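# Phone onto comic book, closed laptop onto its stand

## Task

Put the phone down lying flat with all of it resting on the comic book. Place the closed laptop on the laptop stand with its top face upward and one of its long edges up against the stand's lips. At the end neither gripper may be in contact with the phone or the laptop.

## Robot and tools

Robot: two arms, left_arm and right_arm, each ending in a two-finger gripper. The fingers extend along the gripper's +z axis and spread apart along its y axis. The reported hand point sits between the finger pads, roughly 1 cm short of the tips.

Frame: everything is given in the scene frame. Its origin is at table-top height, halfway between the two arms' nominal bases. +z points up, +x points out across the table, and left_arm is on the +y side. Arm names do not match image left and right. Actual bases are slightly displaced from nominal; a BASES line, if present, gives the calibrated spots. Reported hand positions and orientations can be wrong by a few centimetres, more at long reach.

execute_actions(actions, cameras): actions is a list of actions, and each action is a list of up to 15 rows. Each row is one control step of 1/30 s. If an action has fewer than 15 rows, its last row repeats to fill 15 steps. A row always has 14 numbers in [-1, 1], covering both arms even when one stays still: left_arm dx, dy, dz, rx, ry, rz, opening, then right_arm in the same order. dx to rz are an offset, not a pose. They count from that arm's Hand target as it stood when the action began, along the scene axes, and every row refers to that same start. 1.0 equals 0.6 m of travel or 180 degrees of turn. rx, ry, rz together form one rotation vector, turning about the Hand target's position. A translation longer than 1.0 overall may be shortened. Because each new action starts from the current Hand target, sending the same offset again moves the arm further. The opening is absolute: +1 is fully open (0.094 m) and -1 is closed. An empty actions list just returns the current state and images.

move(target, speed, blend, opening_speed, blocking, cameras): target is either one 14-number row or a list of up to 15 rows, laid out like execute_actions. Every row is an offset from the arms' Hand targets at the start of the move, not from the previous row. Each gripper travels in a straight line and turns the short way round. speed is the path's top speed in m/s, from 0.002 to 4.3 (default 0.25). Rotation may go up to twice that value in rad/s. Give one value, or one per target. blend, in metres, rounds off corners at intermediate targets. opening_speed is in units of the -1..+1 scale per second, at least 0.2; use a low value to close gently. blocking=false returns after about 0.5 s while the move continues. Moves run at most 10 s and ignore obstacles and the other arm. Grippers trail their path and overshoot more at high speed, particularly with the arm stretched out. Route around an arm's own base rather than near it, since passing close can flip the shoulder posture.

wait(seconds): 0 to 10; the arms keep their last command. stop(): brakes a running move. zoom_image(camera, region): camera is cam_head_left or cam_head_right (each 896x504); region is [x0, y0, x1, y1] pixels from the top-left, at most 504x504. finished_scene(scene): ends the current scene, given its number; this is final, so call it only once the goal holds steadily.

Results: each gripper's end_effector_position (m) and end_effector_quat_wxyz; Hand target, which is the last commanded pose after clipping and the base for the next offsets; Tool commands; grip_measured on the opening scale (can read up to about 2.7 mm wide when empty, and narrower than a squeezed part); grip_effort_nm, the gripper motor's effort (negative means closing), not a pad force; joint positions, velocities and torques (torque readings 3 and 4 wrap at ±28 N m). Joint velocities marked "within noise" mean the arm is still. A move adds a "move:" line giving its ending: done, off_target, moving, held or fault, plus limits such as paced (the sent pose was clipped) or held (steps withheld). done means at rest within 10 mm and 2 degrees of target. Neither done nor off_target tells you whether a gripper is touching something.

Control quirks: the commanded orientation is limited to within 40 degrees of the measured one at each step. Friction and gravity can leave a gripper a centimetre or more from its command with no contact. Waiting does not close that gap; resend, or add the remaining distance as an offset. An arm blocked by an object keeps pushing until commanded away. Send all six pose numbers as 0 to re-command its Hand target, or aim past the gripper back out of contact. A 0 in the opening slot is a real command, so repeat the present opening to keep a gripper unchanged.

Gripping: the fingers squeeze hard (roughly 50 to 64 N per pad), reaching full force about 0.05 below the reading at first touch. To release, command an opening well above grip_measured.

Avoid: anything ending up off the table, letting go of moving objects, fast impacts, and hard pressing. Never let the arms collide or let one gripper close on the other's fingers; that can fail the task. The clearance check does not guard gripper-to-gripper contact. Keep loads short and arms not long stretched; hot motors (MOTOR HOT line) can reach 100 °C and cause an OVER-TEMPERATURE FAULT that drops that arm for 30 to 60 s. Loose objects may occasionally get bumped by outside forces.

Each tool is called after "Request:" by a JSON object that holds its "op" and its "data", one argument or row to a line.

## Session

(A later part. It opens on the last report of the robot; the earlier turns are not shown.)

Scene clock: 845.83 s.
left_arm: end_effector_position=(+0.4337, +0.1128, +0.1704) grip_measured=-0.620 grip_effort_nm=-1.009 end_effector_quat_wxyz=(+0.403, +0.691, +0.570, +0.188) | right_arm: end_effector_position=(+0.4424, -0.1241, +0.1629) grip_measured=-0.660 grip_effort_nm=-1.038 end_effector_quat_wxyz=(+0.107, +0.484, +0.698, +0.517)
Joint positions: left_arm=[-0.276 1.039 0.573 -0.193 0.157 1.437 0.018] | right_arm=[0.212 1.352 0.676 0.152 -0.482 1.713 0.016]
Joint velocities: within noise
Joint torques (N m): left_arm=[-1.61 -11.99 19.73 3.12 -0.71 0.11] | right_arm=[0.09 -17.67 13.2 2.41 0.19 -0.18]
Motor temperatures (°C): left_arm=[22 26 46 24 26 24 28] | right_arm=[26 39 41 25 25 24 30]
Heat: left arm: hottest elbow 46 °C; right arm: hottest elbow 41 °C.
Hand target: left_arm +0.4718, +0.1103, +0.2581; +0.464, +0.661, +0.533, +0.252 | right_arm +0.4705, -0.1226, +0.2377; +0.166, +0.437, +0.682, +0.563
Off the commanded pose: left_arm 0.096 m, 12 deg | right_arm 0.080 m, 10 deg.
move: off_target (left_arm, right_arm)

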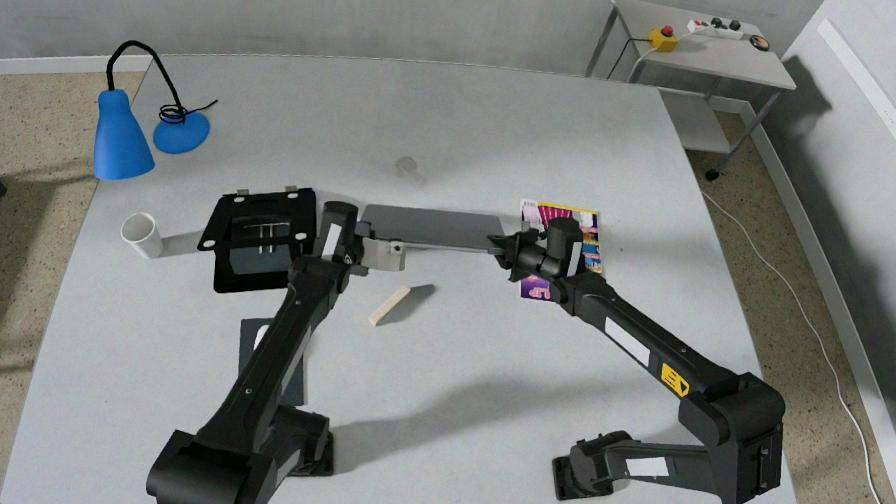

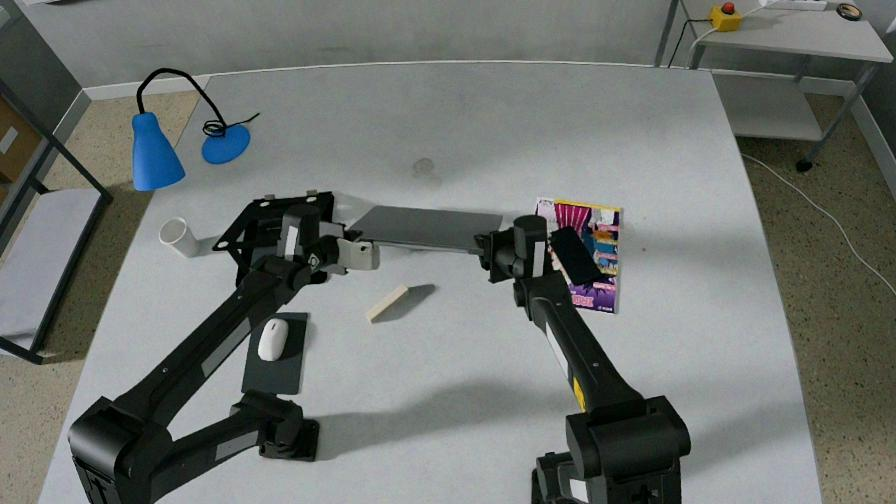

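Request:
{"op": "move", "data": {
  "target": [
    [-0.05,0.29,0.07,0,0,0.026,-0.8,-0.015,0.29,0.07,0,0,0.026,-0.8],
    [-0.09,0.44,0.08,0,0,0.04,-0.8,-0.04,0.44,0.08,0,0,0.04,-0.8]
  ],
  "speed": 0.1,
  "blend": [0.03,0]
}}

Request:
{"op": "zoom_image", "data": {
  "camera": "cam_head_left",
  "region": [160, 160, 480, 340]
}}

Scene clock: 857.13 s.
left_arm: end_effector_position=(+0.3822, +0.3483, +0.2124) grip_measured=-0.620 grip_effort_nm=-1.009 end_effector_quat_wxyz=(+0.421, +0.635, +0.614, +0.206) | right_arm: end_effector_position=(+0.4199, +0.1139, +0.2184) grip_measured=-0.661 grip_effort_nm=-1.038 end_effector_quat_wxyz=(+0.100, +0.429, +0.729, +0.524)
Joint positions: left_arm=[0.589 0.941 0.646 -0.577 0.75 1.939 0.018] | right_arm=[0.72 1.502 0.987 0.066 -0.112 1.861 0.016]
Joint velocities: within noise
Joint torques (N m): left_arm=[-0.15 -7.94 24.7 1.78 1.58 -0.36] | right_arm=[1.03 -16.73 16.65 2.18 0.49 -0.27]
Motor temperatures (°C): left_arm=[22 26 49 24 27 24 29] | right_arm=[26 39 45 25 25 24 30]
Heat: left arm: hottest elbow 49 °C; right arm: hottest elbow 45 °C.
Hand target: left_arm +0.4179, +0.3744, +0.3061; +0.448, +0.626, +0.574, +0.280 | right_arm +0.4464, +0.1414, +0.2856; +0.131, +0.393, +0.708, +0.572
Off the commanded pose: left_arm 0.104 m, 10 deg | right_arm 0.077 m, 8 deg.
move: off_target (left_arm, right_arm)

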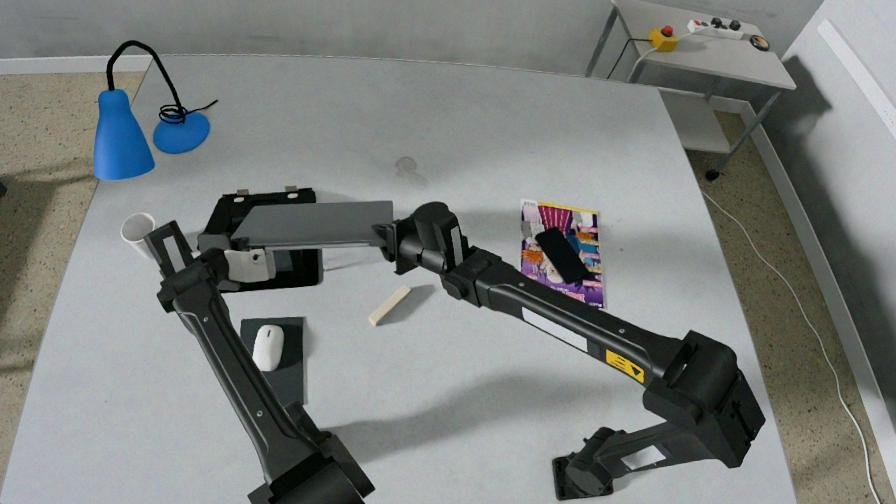

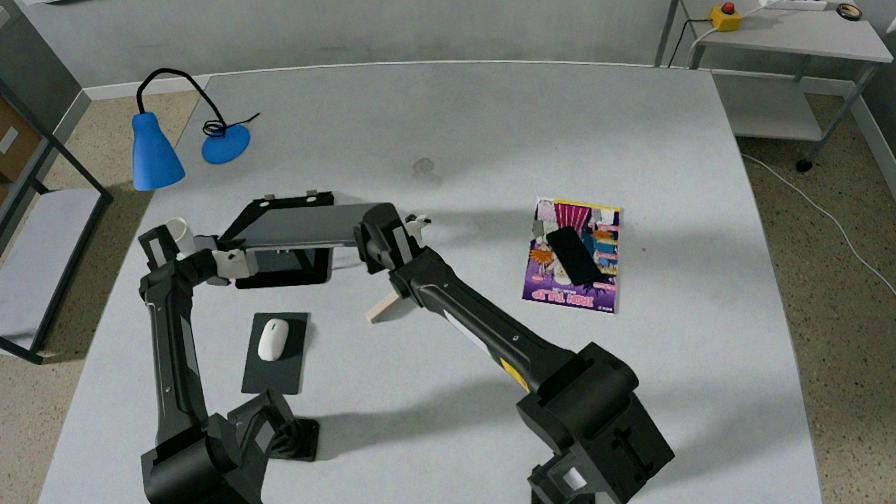

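Scaled by 1.575.

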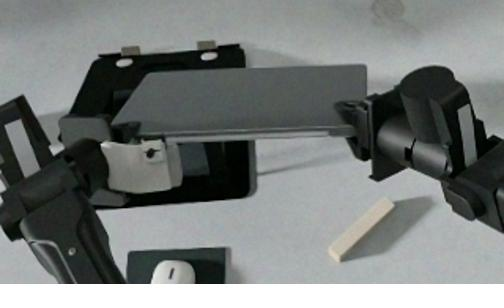

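Request:
{"op": "move", "data": {
  "target": [-0.015,0.25,0,0,0,0.005,-0.8,-0.01,0.25,0,0,0,0.005,-0.8],
  "speed": 0.1
}}

Request:
{"op": "zoom_image", "data": {
  "camera": "cam_head_left",
  "region": [130, 160, 370, 320]
}}

Request:
{"op": "zoom_image", "data": {
  "camera": "cam_head_right",
  "region": [130, 160, 370, 320]
}}

Scene clock: 866.57 s.
left_arm: end_effector_position=(+0.3825, +0.4869, +0.2173) grip_measured=-0.605 grip_effort_nm=-1.009 end_effector_quat_wxyz=(+0.440, +0.571, +0.656, +0.222) | right_arm: end_effector_position=(+0.4333, +0.2571, +0.2335) grip_measured=-0.661 grip_effort_nm=-1.038 end_effector_quat_wxyz=(+0.116, +0.407, +0.733, +0.532)
Joint positions: left_arm=[0.904 1.219 0.84 -0.626 0.918 2.081 0.019] | right_arm=[0.892 1.755 1.333 0.004 0.045 1.883 0.016]
Joint velocities: within noise
Joint torques (N m): left_arm=[-0.62 -12.63 23.51 1.68 2.07 -0.06] | right_arm=[2.2 -20.84 16.27 2 0.69 -0.01]
Motor temperatures (°C): left_arm=[22 26 54 24 29 24 29] | right_arm=[26 40 49 25 25 24 30]
Heat: left arm: hottest elbow 54 °C; right arm: hottest elbow 49 °C.
Hand target: left_arm +0.4090, +0.5243, +0.3061; +0.445, +0.621, +0.579, +0.284 | right_arm +0.4403, +0.2915, +0.2857; +0.126, +0.387, +0.711, +0.573
Off the commanded pose: left_arm 0.100 m, 13 deg | right_arm 0.063 m, 6 deg.
joint sent to its limit (left arm) — joint 6 (wrist roll), upper limit. The joint targets are off in position and orientation.
move: off_target (left_arm, right_arm)

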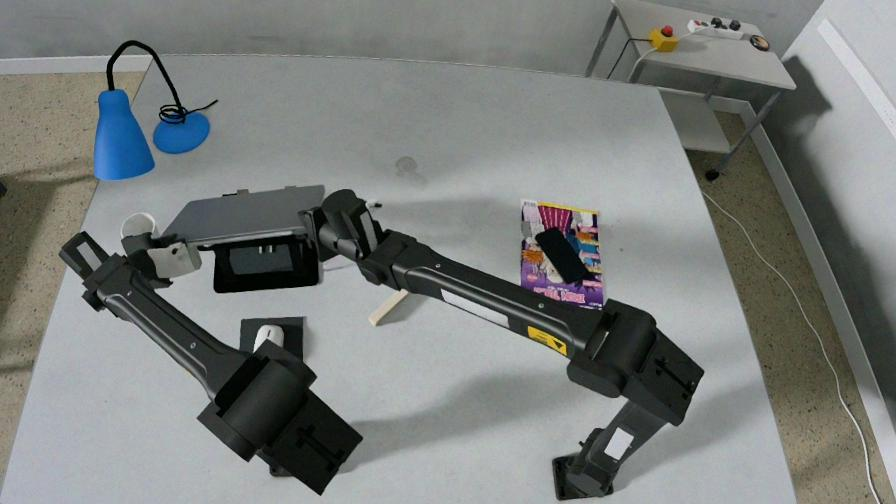

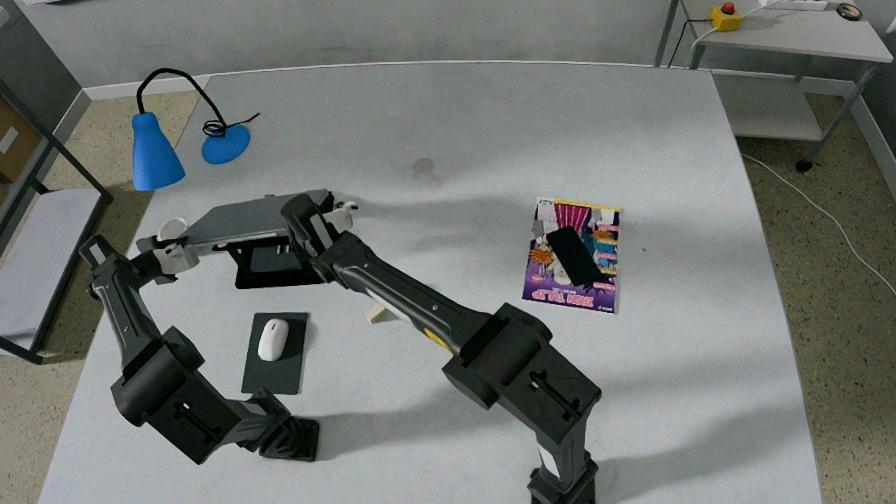

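Scaled by 2.100.

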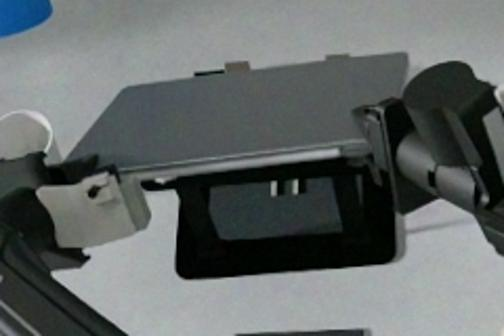

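Scaled by 2.100.

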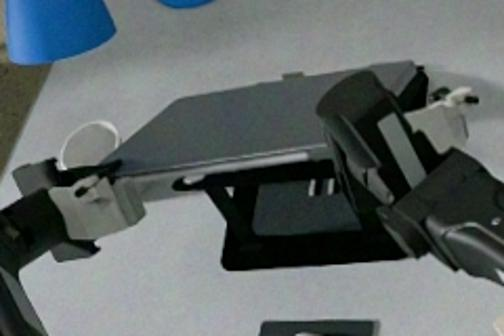

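Request:
{"op": "move", "data": {
  "target": [-0.02,0.03,-0.07,0,-0.04,-0.017,-0.8,-0.04,0.03,-0.095,0,-0.04,-0.017,-0.8],
  "speed": 0.06
}}

Request:
{"op": "zoom_image", "data": {
  "camera": "cam_head_left",
  "region": [130, 160, 370, 320]
}}

Request:
{"op": "zoom_image", "data": {
  "camera": "cam_head_right",
  "region": [130, 160, 370, 320]
}}

Scene clock: 874.60 s.
left_arm: end_effector_position=(+0.3967, +0.5263, +0.2187) grip_measured=-0.598 grip_effort_nm=-1.009 end_effector_quat_wxyz=(+0.497, +0.570, +0.588, +0.287) | right_arm: end_effector_position=(+0.4304, +0.2925, +0.2286) grip_measured=-0.661 grip_effort_nm=-1.038 end_effector_quat_wxyz=(+0.188, +0.382, +0.693, +0.582)
Joint positions: left_arm=[0.968 1.336 0.84 -0.351 1.096 2.081 0.019] | right_arm=[0.961 1.841 1.333 0.248 0.205 1.816 0.016]
Joint velocities: within noise
Joint torques (N m): left_arm=[-0.03 -14.1 13.82 2.56 1.88 -0.05] | right_arm=[2.49 -21.36 9.43 2.73 0.33 0.02]
Motor temperatures (°C): left_arm=[22 26 54 24 31 24 29] | right_arm=[26 40 52 25 25 24 30]
Heat: left arm: hottest elbow 54 °C; right arm: hottest elbow 52 °C.
Hand target: left_arm +0.3969, +0.5424, +0.2641; +0.488, +0.618, +0.533, +0.310 | right_arm +0.4162, +0.3095, +0.2285; +0.185, +0.369, +0.692, +0.592
Off the commanded pose: left_arm 0.048 m, 9 deg | right_arm 0.022 m, 2 deg.
joint sent to its limit (left arm) — joint 6 (wrist roll), upper limit. The joint targets are off in orientation, not in position.
move: off_target (left_arm, right_arm)

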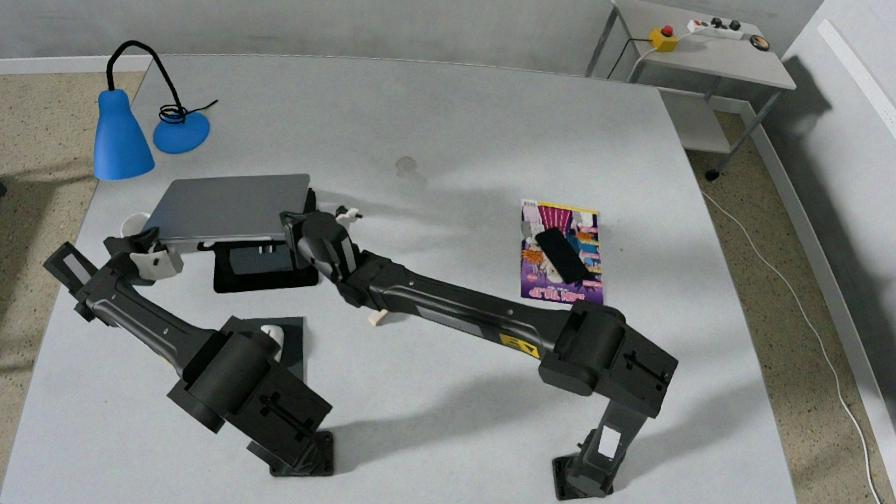

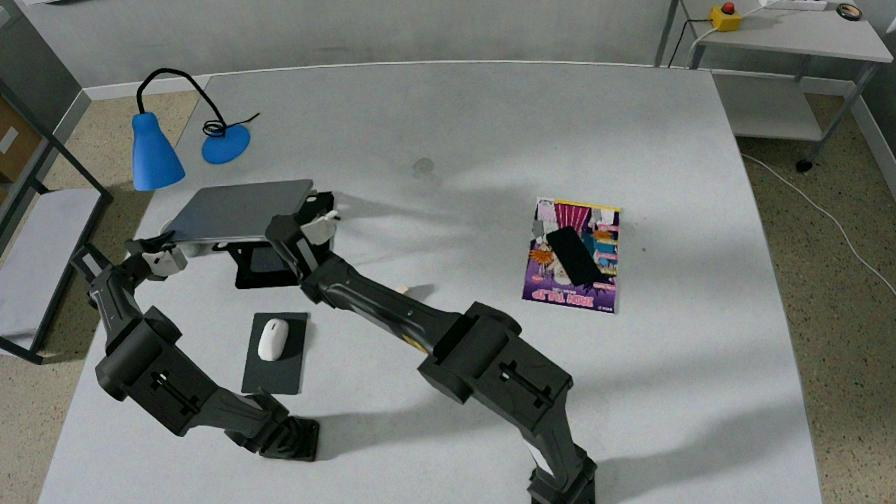

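Scaled by 2.100.

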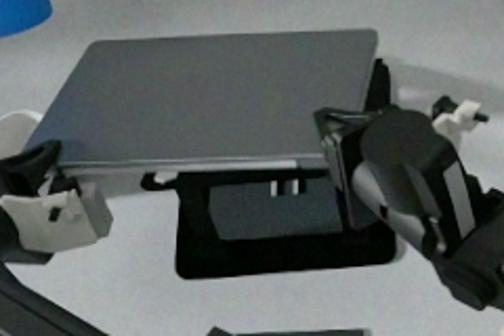

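Scaled by 2.100.

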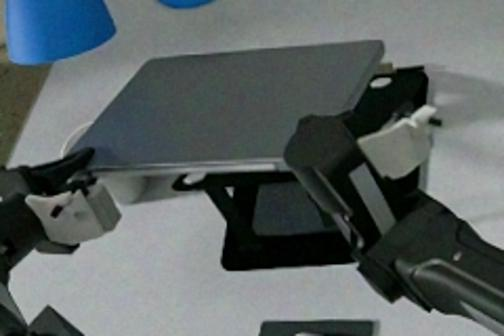

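Request:
{"op": "move", "data": {
  "target": [0,0,-0.12,0,0.045,0,-0.8,0.01,0,-0.09,0,0.045,0,-0.8],
  "speed": 0.05
}}

Request:
{"op": "zoom_image", "data": {
  "camera": "cam_head_left",
  "region": [130, 160, 370, 320]
}}

Request:
{"op": "zoom_image", "data": {
  "camera": "cam_head_right",
  "region": [130, 160, 370, 320]
}}

Scene clock: 882.97 s.
left_arm: end_effector_position=(+0.3894, +0.5316, +0.1589) grip_measured=-0.595 grip_effort_nm=-1.009 end_effector_quat_wxyz=(+0.460, +0.560, +0.635, +0.267) | right_arm: end_effector_position=(+0.4291, +0.2995, +0.1734) grip_measured=-0.661 grip_effort_nm=-1.038 end_effector_quat_wxyz=(+0.152, +0.401, +0.711, +0.556)
Joint positions: left_arm=[0.969 1.402 0.779 -0.296 0.993 2.081 0.019] | right_arm=[0.958 1.911 1.333 0.232 0.163 1.876 0.016]
Joint velocities: within noise
Joint torques (N m): left_arm=[-0.62 -14.51 11.86 2.26 1.31 -0.02] | right_arm=[1.49 -22.3 9.21 1.89 0.02 0.48]
Motor temperatures (°C): left_arm=[22 27 52 24 32 24 29] | right_arm=[26 40 51 25 25 24 30]
Heat: left arm: hottest elbow 52 °C; right arm: hottest elbow 51 °C.
Hand target: left_arm +0.3969, +0.5423, +0.1921; +0.449, +0.638, +0.566, +0.266 | right_arm +0.4223, +0.3095, +0.1744; +0.136, +0.410, +0.703, +0.565
Off the commanded pose: left_arm 0.036 m, 12 deg | right_arm 0.012 m, 3 deg.
joint sent to its limit (left arm) — joint 6 (wrist roll), upper limit. The joint targets are off in orientation, not in position.
move: off_target (left_arm, right_arm)

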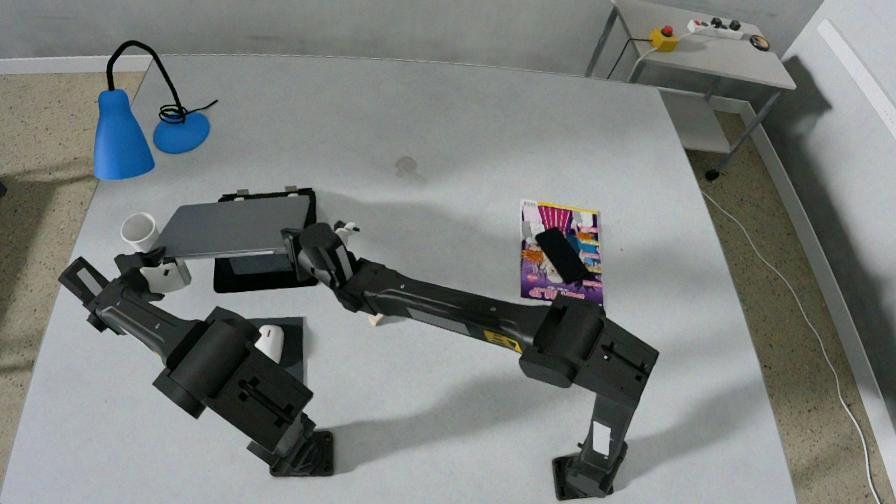

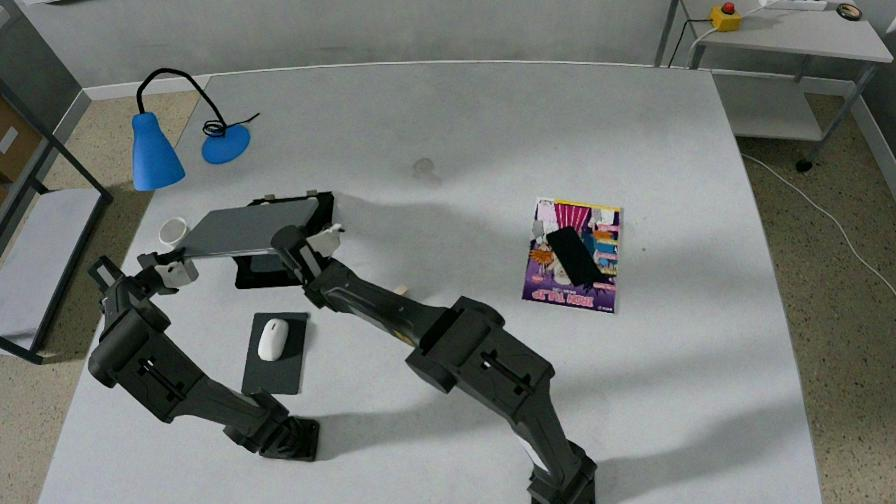

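Scaled by 2.100.

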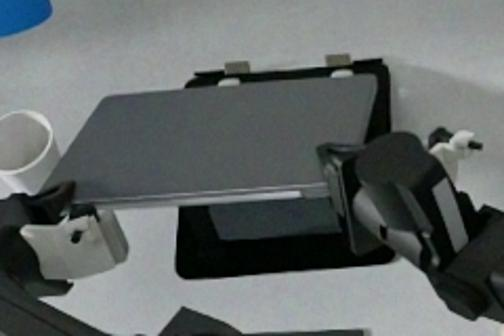

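Scaled by 2.100.

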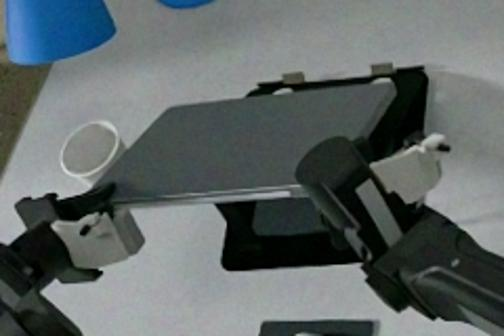

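Request:
{"op": "move", "data": {
  "target": [0,-0.035,-0.05,0,0.01,-0.008,-0.8,0,-0.035,-0.05,0,0.01,-0.008,-0.8],
  "speed": 0.04
}}

Request:
{"op": "zoom_image", "data": {
  "camera": "cam_head_left",
  "region": [130, 160, 370, 320]
}}

Request:
{"op": "zoom_image", "data": {
  "camera": "cam_head_right",
  "region": [130, 160, 370, 320]
}}

Scene clock: 890.23 s.
left_arm: end_effector_position=(+0.3918, +0.5266, +0.1540) grip_measured=-0.598 grip_effort_nm=-1.004 end_effector_quat_wxyz=(+0.459, +0.569, +0.620, +0.284) | right_arm: end_effector_position=(+0.4283, +0.2946, +0.1686) grip_measured=-0.661 grip_effort_nm=-1.038 end_effector_quat_wxyz=(+0.158, +0.399, +0.708, +0.561)
Joint positions: left_arm=[0.958 1.402 0.747 -0.218 0.995 2.081 0.019] | right_arm=[0.956 1.911 1.307 0.271 0.168 1.867 0.016]
Joint velocities: within noise
Joint torques (N m): left_arm=[-2.26 -12.51 8.66 1.91 0.53 -0.07] | right_arm=[0.5 -22.01 6.02 2.3 -0.04 0.82]
Motor temperatures (°C): left_arm=[22 27 50 24 31 24 29] | right_arm=[26 40 50 25 25 24 30]
Heat: left arm: hottest elbow 50 °C; right arm: hottest elbow 50 °C.
Hand target: left_arm +0.3969, +0.5213, +0.1620; +0.444, +0.649, +0.565, +0.250 | right_arm +0.4225, +0.2884, +0.1445; +0.132, +0.428, +0.700, +0.556
Off the commanded pose: left_arm 0.011 m, 12 deg | right_arm 0.026 m, 5 deg.
joint sent to its limit (left arm) — joint 6 (wrist roll), upper limit. The joint targets are off in orientation, not in position.
move: off_target (left_arm, right_arm)

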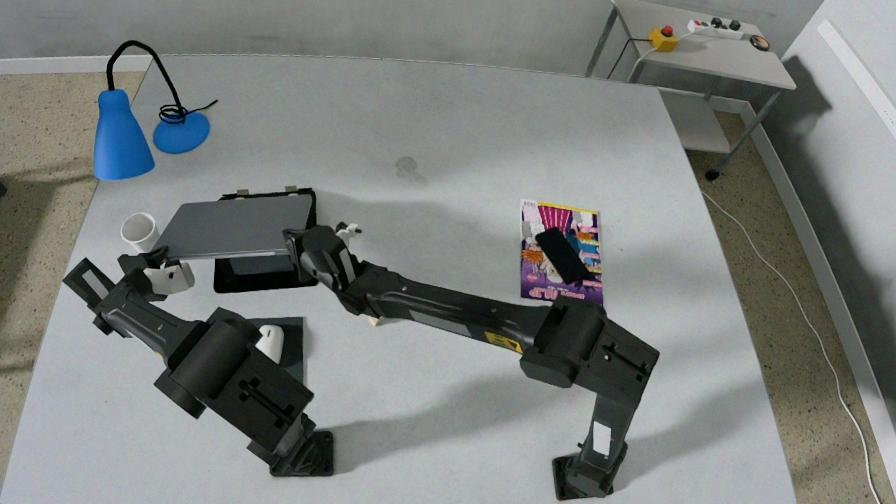

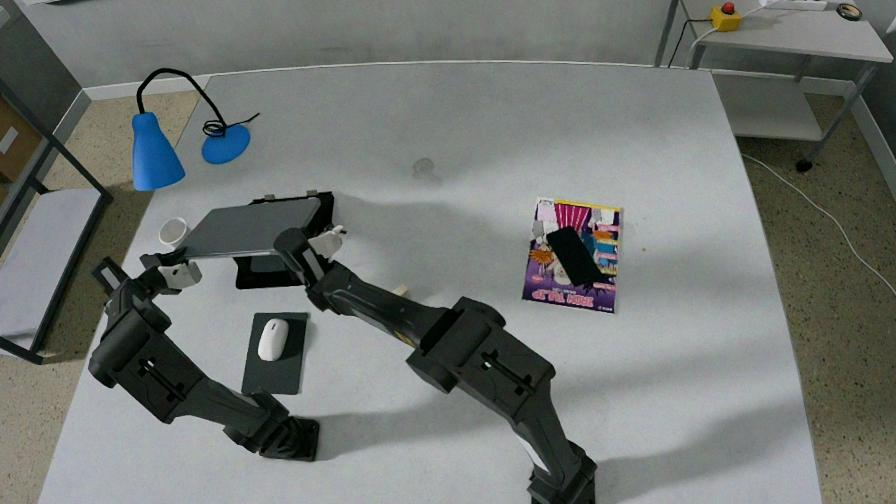

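Scaled by 2.100.

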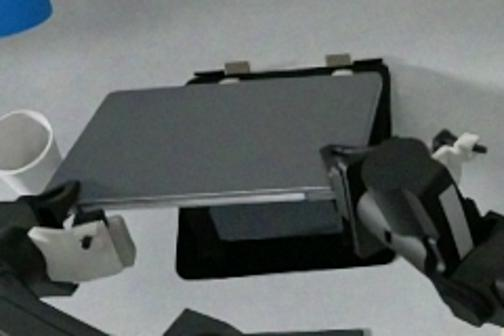

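Scaled by 2.100.

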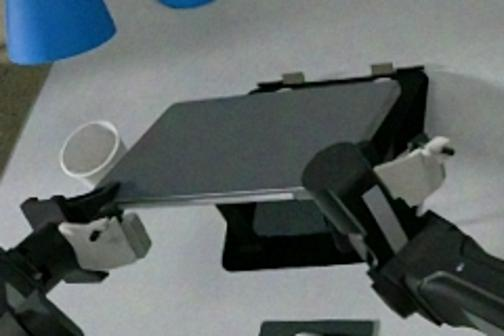

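Request:
{"op": "move", "data": {
  "target": [0,-0.01,0.01,0,0.06,0,-0.8,0,-0.01,0.03,0,0.06,0,-0.8],
  "speed": 0.04
}}

Request:
{"op": "zoom_image", "data": {
  "camera": "cam_head_left",
  "region": [130, 160, 370, 320]
}}

Request:
{"op": "zoom_image", "data": {
  "camera": "cam_head_right",
  "region": [130, 160, 370, 320]
}}

Scene clock: 897.83 s.
left_arm: end_effector_position=(+0.3916, +0.5118, +0.1586) grip_measured=-0.599 grip_effort_nm=-1.009 end_effector_quat_wxyz=(+0.406, +0.576, +0.666, +0.244) | right_arm: end_effector_position=(+0.4310, +0.2800, +0.1655) grip_measured=-0.661 grip_effort_nm=-1.038 end_effector_quat_wxyz=(+0.110, +0.435, +0.724, +0.524)
Joint positions: left_arm=[0.901 1.335 0.783 -0.418 0.839 2.081 0.019] | right_arm=[0.926 1.877 1.324 0.109 0.097 1.951 0.016]
Joint velocities: within noise
Joint torques (N m): left_arm=[-2.9 -10.81 12.63 -0.32 -0.07 -0.01] | right_arm=[0.91 -23.41 9.24 -0.08 -0.45 1.18]
Motor temperatures (°C): left_arm=[22 27 49 24 30 24 29] | right_arm=[26 40 48 25 25 24 30]
Heat: left arm: hottest elbow 49 °C; right arm: hottest elbow 48 °C.
Hand target: left_arm +0.3969, +0.5153, +0.1680; +0.389, +0.670, +0.604, +0.188 | right_arm +0.4225, +0.2824, +0.1625; +0.066, +0.479, +0.709, +0.514
Off the commanded pose: left_arm 0.011 m, 15 deg | right_arm 0.009 m, 7 deg.
joint sent to its limit (left arm) — joint 6 (wrist roll), upper limit. The joint targets are off in orientation, not in position.
move: off_target (left_arm, right_arm)

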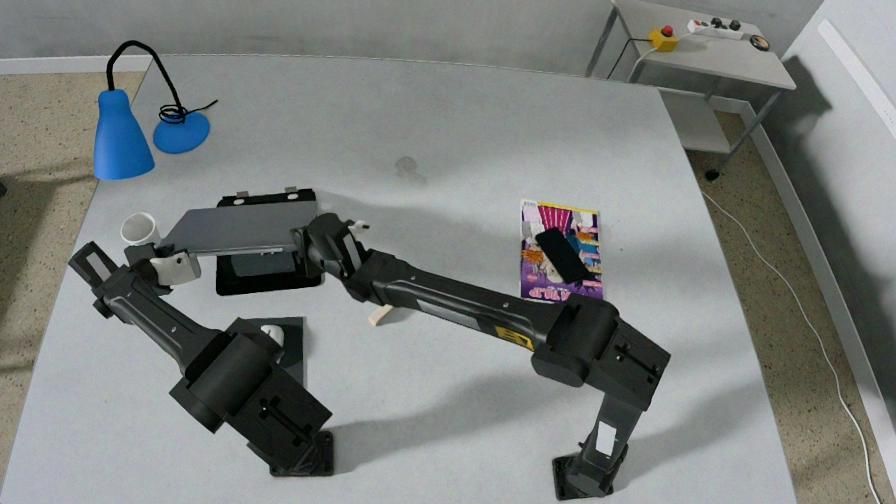

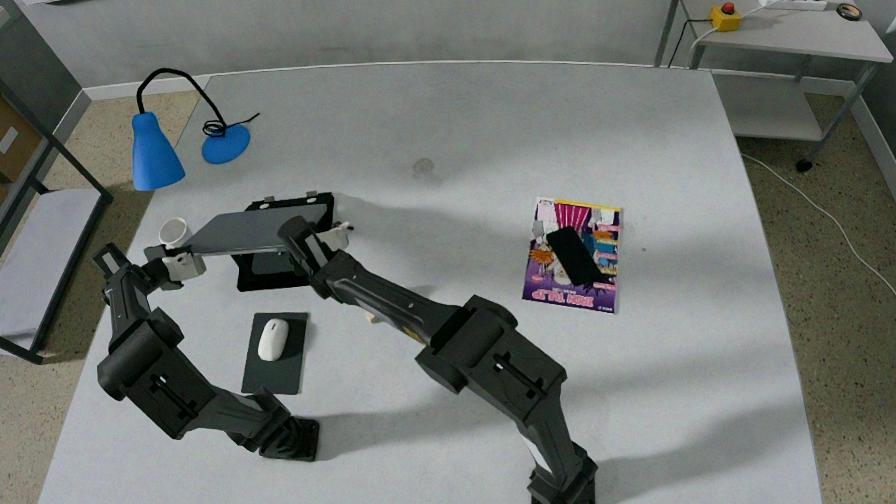

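Scaled by 2.100.

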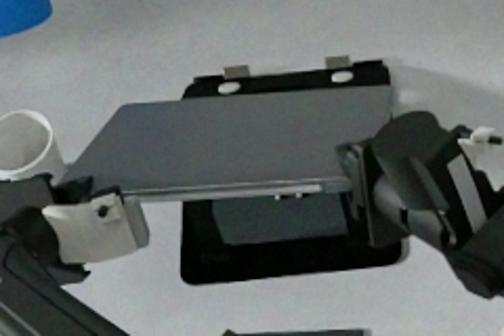

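Scaled by 2.100.

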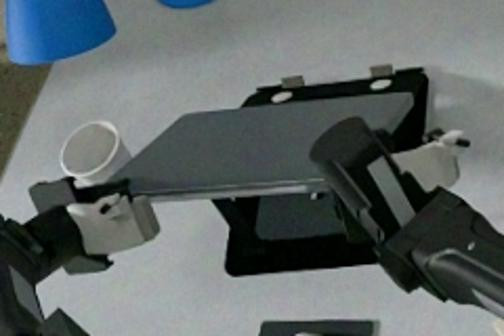

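Request:
{"op": "move", "data": {
  "target": [0,-0.01,-0.05,0,-0.025,0,-0.8,0,-0.01,-0.05,0,-0.025,0,-0.8],
  "speed": 0.04
}}

Request:
{"op": "zoom_image", "data": {
  "camera": "cam_head_left",
  "region": [130, 160, 370, 320]
}}

Request:
{"op": "zoom_image", "data": {
  "camera": "cam_head_right",
  "region": [130, 160, 370, 320]
}}

Scene clock: 906.83 s.
left_arm: end_effector_position=(+0.3979, +0.5082, +0.1493) grip_measured=-0.606 grip_effort_nm=-1.009 end_effector_quat_wxyz=(+0.429, +0.582, +0.638, +0.263) | right_arm: end_effector_position=(+0.4337, +0.2758, +0.1669) grip_measured=-0.661 grip_effort_nm=-1.033 end_effector_quat_wxyz=(+0.135, +0.420, +0.717, +0.539)
Joint positions: left_arm=[0.9 1.366 0.744 -0.29 0.899 2.081 0.019] | right_arm=[0.926 1.877 1.295 0.186 0.125 1.908 0.016]
Joint velocities: within noise
Joint torques (N m): left_arm=[-1.32 -8.94 8.21 1.77 0.11 -0.08] | right_arm=[1.08 -20.31 6.3 2.39 -0.4 1.09]
Motor temperatures (°C): left_arm=[22 27 47 24 29 24 29] | right_arm=[26 42 47 25 25 25 30]
Heat: left arm: hottest elbow 47 °C; right arm: hottest elbow 47 °C.
Hand target: left_arm +0.3969, +0.5094, +0.1381; +0.412, +0.662, +0.589, +0.214 | right_arm +0.4225, +0.2764, +0.1325; +0.094, +0.458, +0.706, +0.532
Off the commanded pose: left_arm 0.011 m, 12 deg | right_arm 0.036 m, 7 deg.
joint sent to its limit (left arm) — joint 6 (wrist roll), upper limit. The joint targets are off in orientation, not in position.
move: off_target (left_arm, right_arm)

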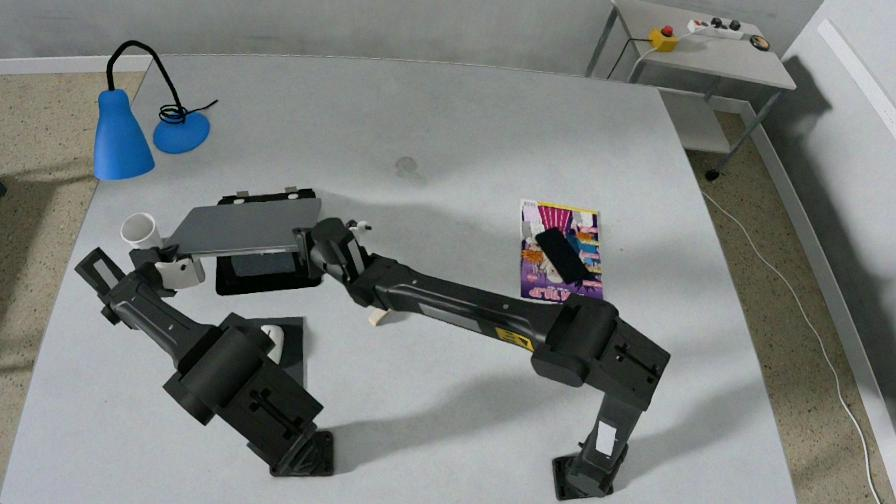

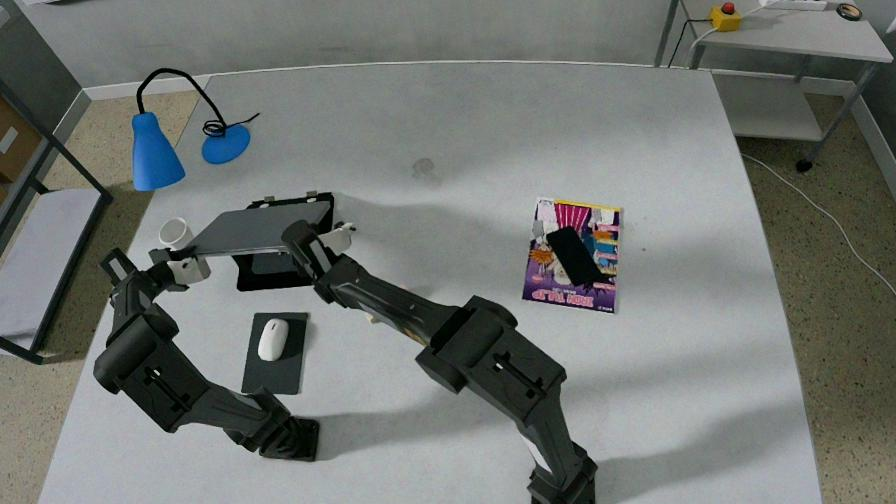

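Scaled by 2.100.

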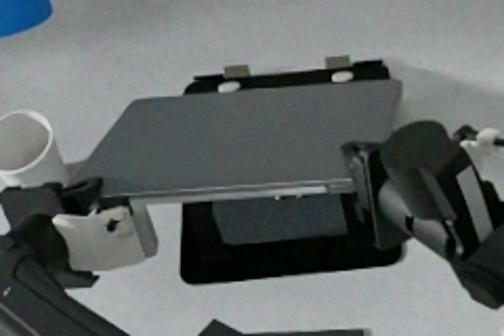

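Scaled by 2.100.

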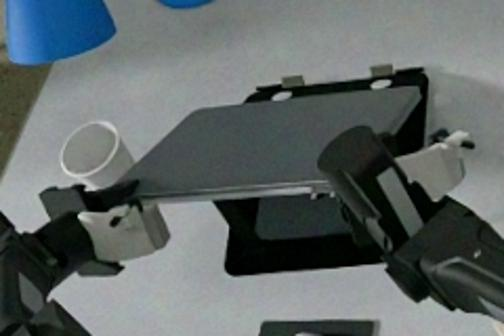

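Request:
{"op": "move", "data": {
  "target": [
    [0,0,0.06,0,0,0,-0.8,0,0,0.09,0,0,0,-0.8],
    [0,-0.075,0.06,0,0,0,-0.8,0,-0.075,0.09,0,0,0,-0.8]
  ],
  "speed": 0.06
}}

Request:
{"op": "zoom_image", "data": {
  "camera": "cam_head_left",
  "region": [130, 160, 370, 320]
}}

Request:
{"op": "zoom_image", "data": {
  "camera": "cam_head_right",
  "region": [130, 160, 370, 320]
}}

Scene clock: 917.37 s.
left_arm: end_effector_position=(+0.3926, +0.4732, +0.1612) grip_measured=-0.606 grip_effort_nm=-1.013 end_effector_quat_wxyz=(+0.414, +0.596, +0.645, +0.240) | right_arm: end_effector_position=(+0.4276, +0.2409, +0.1693) grip_measured=-0.661 grip_effort_nm=-1.043 end_effector_quat_wxyz=(+0.110, +0.440, +0.724, +0.520)
Joint positions: left_arm=[0.843 1.266 0.723 -0.409 0.842 2.081 0.019] | right_arm=[0.891 1.798 1.223 0.125 0.073 1.943 0.016]
Joint velocities: within noise
Joint torques (N m): left_arm=[-3.14 -12.1 9.92 0.83 0.74 -0.09] | right_arm=[0.09 -25.11 6.75 1.5 -0.23 0.61]
Motor temperatures (°C): left_arm=[22 27 45 24 28 24 29] | right_arm=[26 43 46 25 25 25 30]
Heat: left arm: hottest elbow 45 °C; right arm: hottest elbow 46 °C.
Hand target: left_arm +0.3969, +0.4644, +0.1741; +0.412, +0.662, +0.589, +0.214 | right_arm +0.4224, +0.2316, +0.1865; +0.094, +0.458, +0.706, +0.532
Off the commanded pose: left_arm 0.016 m, 10 deg | right_arm 0.020 m, 4 deg.
joint sent to its limit (left arm) — joint 6 (wrist roll), upper limit. The joint targets are off in orientation, not in position.
move: off_target (left_arm, right_arm)

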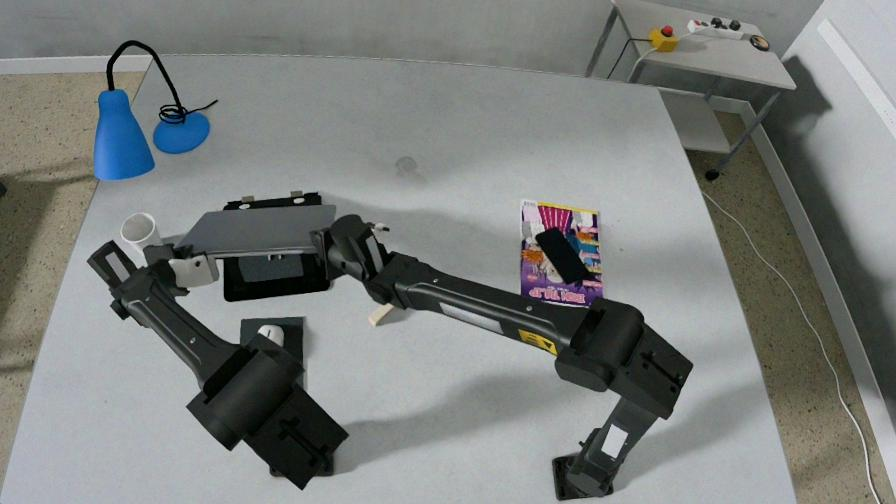

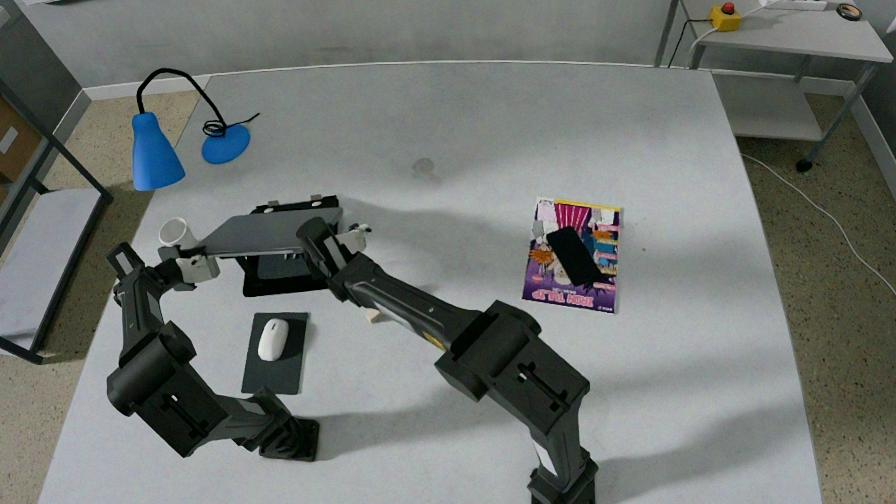

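Scaled by 2.100.

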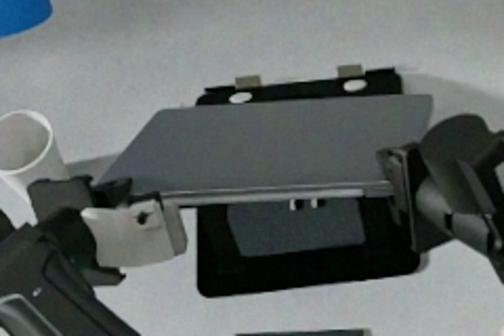

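Scaled by 2.100.

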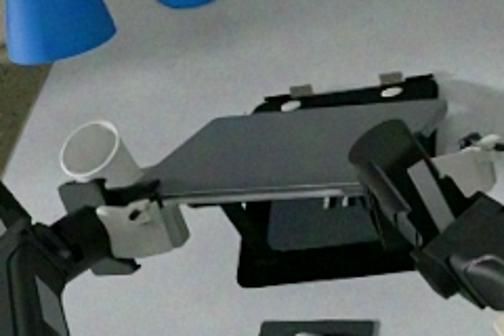

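Request:
{"op": "move", "data": {
  "target": [0,0,-0.06,0,-0.01,0.015,-0.8,0.02,0,-0.07,0,-0.01,0.015,-0.8],
  "speed": 0.04
}}

Request:
{"op": "zoom_image", "data": {
  "camera": "cam_head_left",
  "region": [130, 160, 370, 320]
}}

Request:
{"op": "zoom_image", "data": {
  "camera": "cam_head_right",
  "region": [130, 160, 370, 320]
}}

Scene clock: 923.57 s.
left_arm: end_effector_position=(+0.3932, +0.4670, +0.1502) grip_measured=-0.615 grip_effort_nm=-1.004 end_effector_quat_wxyz=(+0.423, +0.602, +0.625, +0.261) | right_arm: end_effector_position=(+0.4352, +0.2356, +0.1626) grip_measured=-0.661 grip_effort_nm=-1.033 end_effector_quat_wxyz=(+0.114, +0.414, +0.722, +0.542)
Joint positions: left_arm=[0.839 1.273 0.667 -0.291 0.866 2.081 0.018] | right_arm=[0.868 1.815 1.189 0.231 0.028 1.895 0.016]
Joint velocities: within noise
Joint torques (N m): left_arm=[-3.14 -7.53 8.49 1.95 0.11 -0.07] | right_arm=[-0.09 -19.84 6.91 2.39 -0.66 0.58]
Motor temperatures (°C): left_arm=[22 27 45 24 29 24 29] | right_arm=[26 43 45 25 25 25 30]
Heat: left arm: hottest elbow 45 °C; right arm: hottest elbow 45 °C.
Hand target: left_arm +0.3969, +0.4643, +0.1380; +0.416, +0.644, +0.598, +0.234 | right_arm +0.4344, +0.2314, +0.1446; +0.092, +0.433, +0.715, +0.541
Off the commanded pose: left_arm 0.013 m, 7 deg | right_arm 0.019 m, 3 deg.
joint sent to its limit (left arm) — joint 6 (wrist roll), upper limit. The joint targets are off in orientation, not in position.
move: off_target (left_arm, right_arm)

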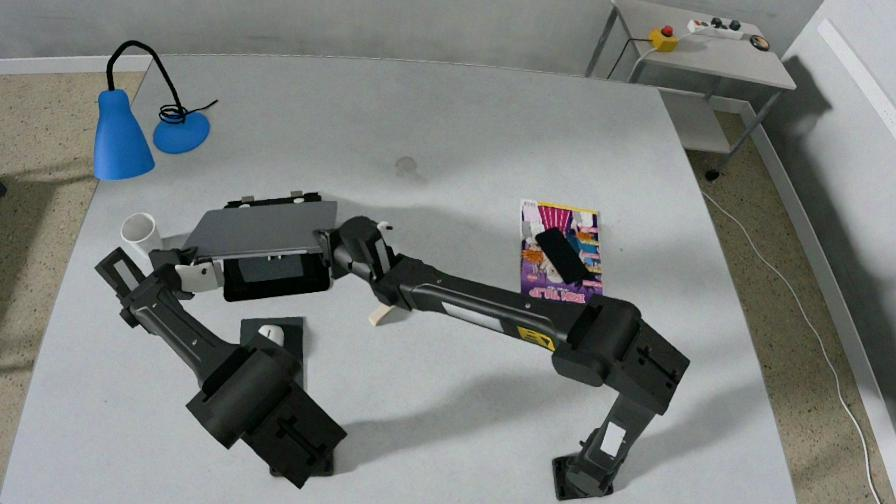

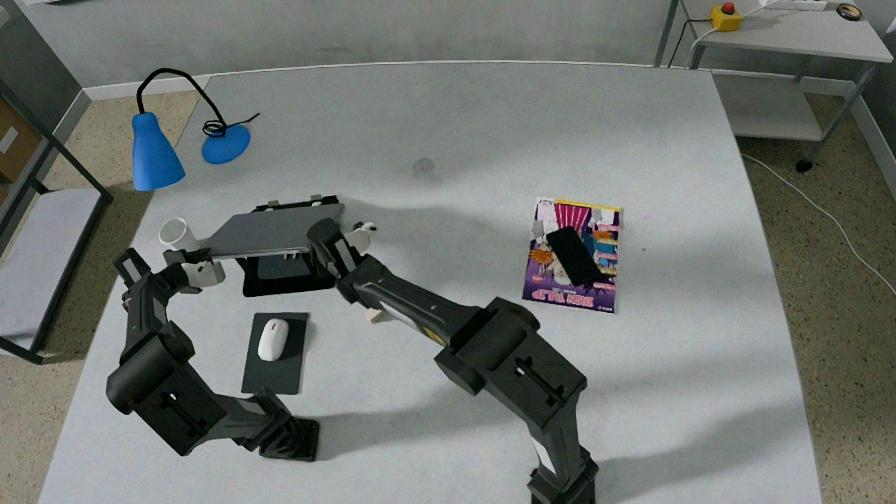

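Scaled by 2.100.

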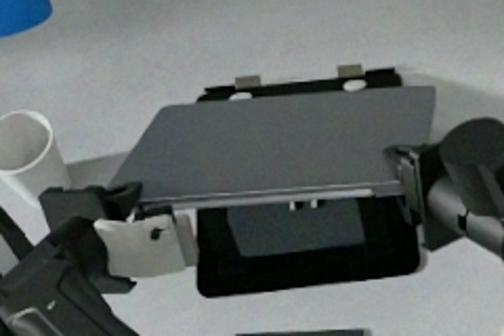

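Scaled by 2.100.

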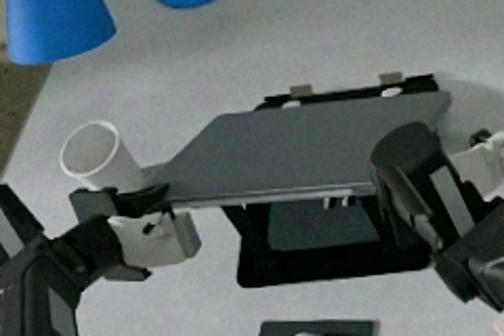

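Request:
{"op": "move", "data": {
  "target": [0,0,0.08,0,0,0,-0.8,-0.01,0,0.13,0,0,0,-0.8],
  "speed": 0.06
}}

Request:
{"op": "zoom_image", "data": {
  "camera": "cam_head_left",
  "region": [130, 160, 370, 320]
}}

Scene clock: 930.87 s.
left_arm: end_effector_position=(+0.3823, +0.4556, +0.1576) grip_measured=-0.615 grip_effort_nm=-1.009 end_effector_quat_wxyz=(+0.419, +0.598, +0.641, +0.236) | right_arm: end_effector_position=(+0.4249, +0.2246, +0.1700) grip_measured=-0.661 grip_effort_nm=-1.038 end_effector_quat_wxyz=(+0.104, +0.427, +0.738, +0.512)
Joint positions: left_arm=[0.837 1.221 0.673 -0.408 0.852 2.081 0.018] | right_arm=[0.868 1.763 1.189 0.103 0.023 1.907 0.016]
Joint velocities: within noise
Joint torques (N m): left_arm=[-3.49 -9.7 14.82 0.29 0.48 -0.06] | right_arm=[0.44 -25 11.67 0.55 -0.33 0.5]
Motor temperatures (°C): left_arm=[22 27 44 24 28 24 29] | right_arm=[26 43 45 25 25 24 30]
Heat: left arm: hottest elbow 44 °C; right arm: hottest elbow 45 °C.
Hand target: left_arm +0.3969, +0.4643, +0.1862; +0.416, +0.644, +0.597, +0.234 | right_arm +0.4283, +0.2316, +0.2226; +0.092, +0.433, +0.715, +0.542
Off the commanded pose: left_arm 0.033 m, 7 deg | right_arm 0.053 m, 5 deg.
joint sent to its limit (left arm) — joint 6 (wrist roll), upper limit. The joint targets are off in orientation, not in position.
move: off_target (left_arm, right_arm)

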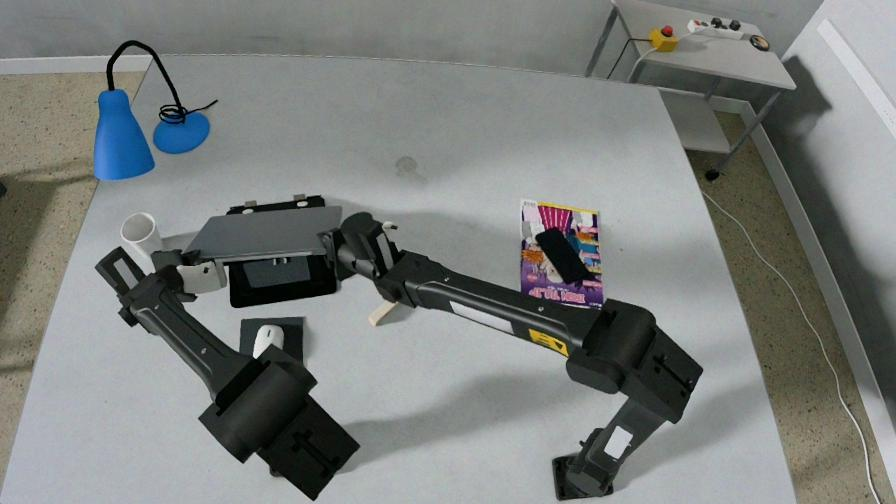

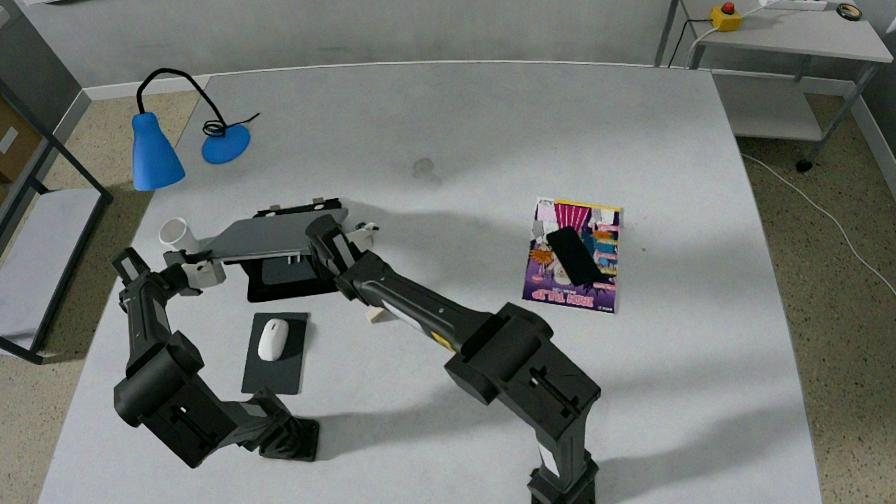

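Scaled by 2.100.

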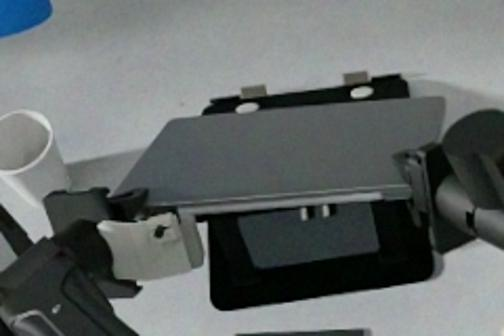

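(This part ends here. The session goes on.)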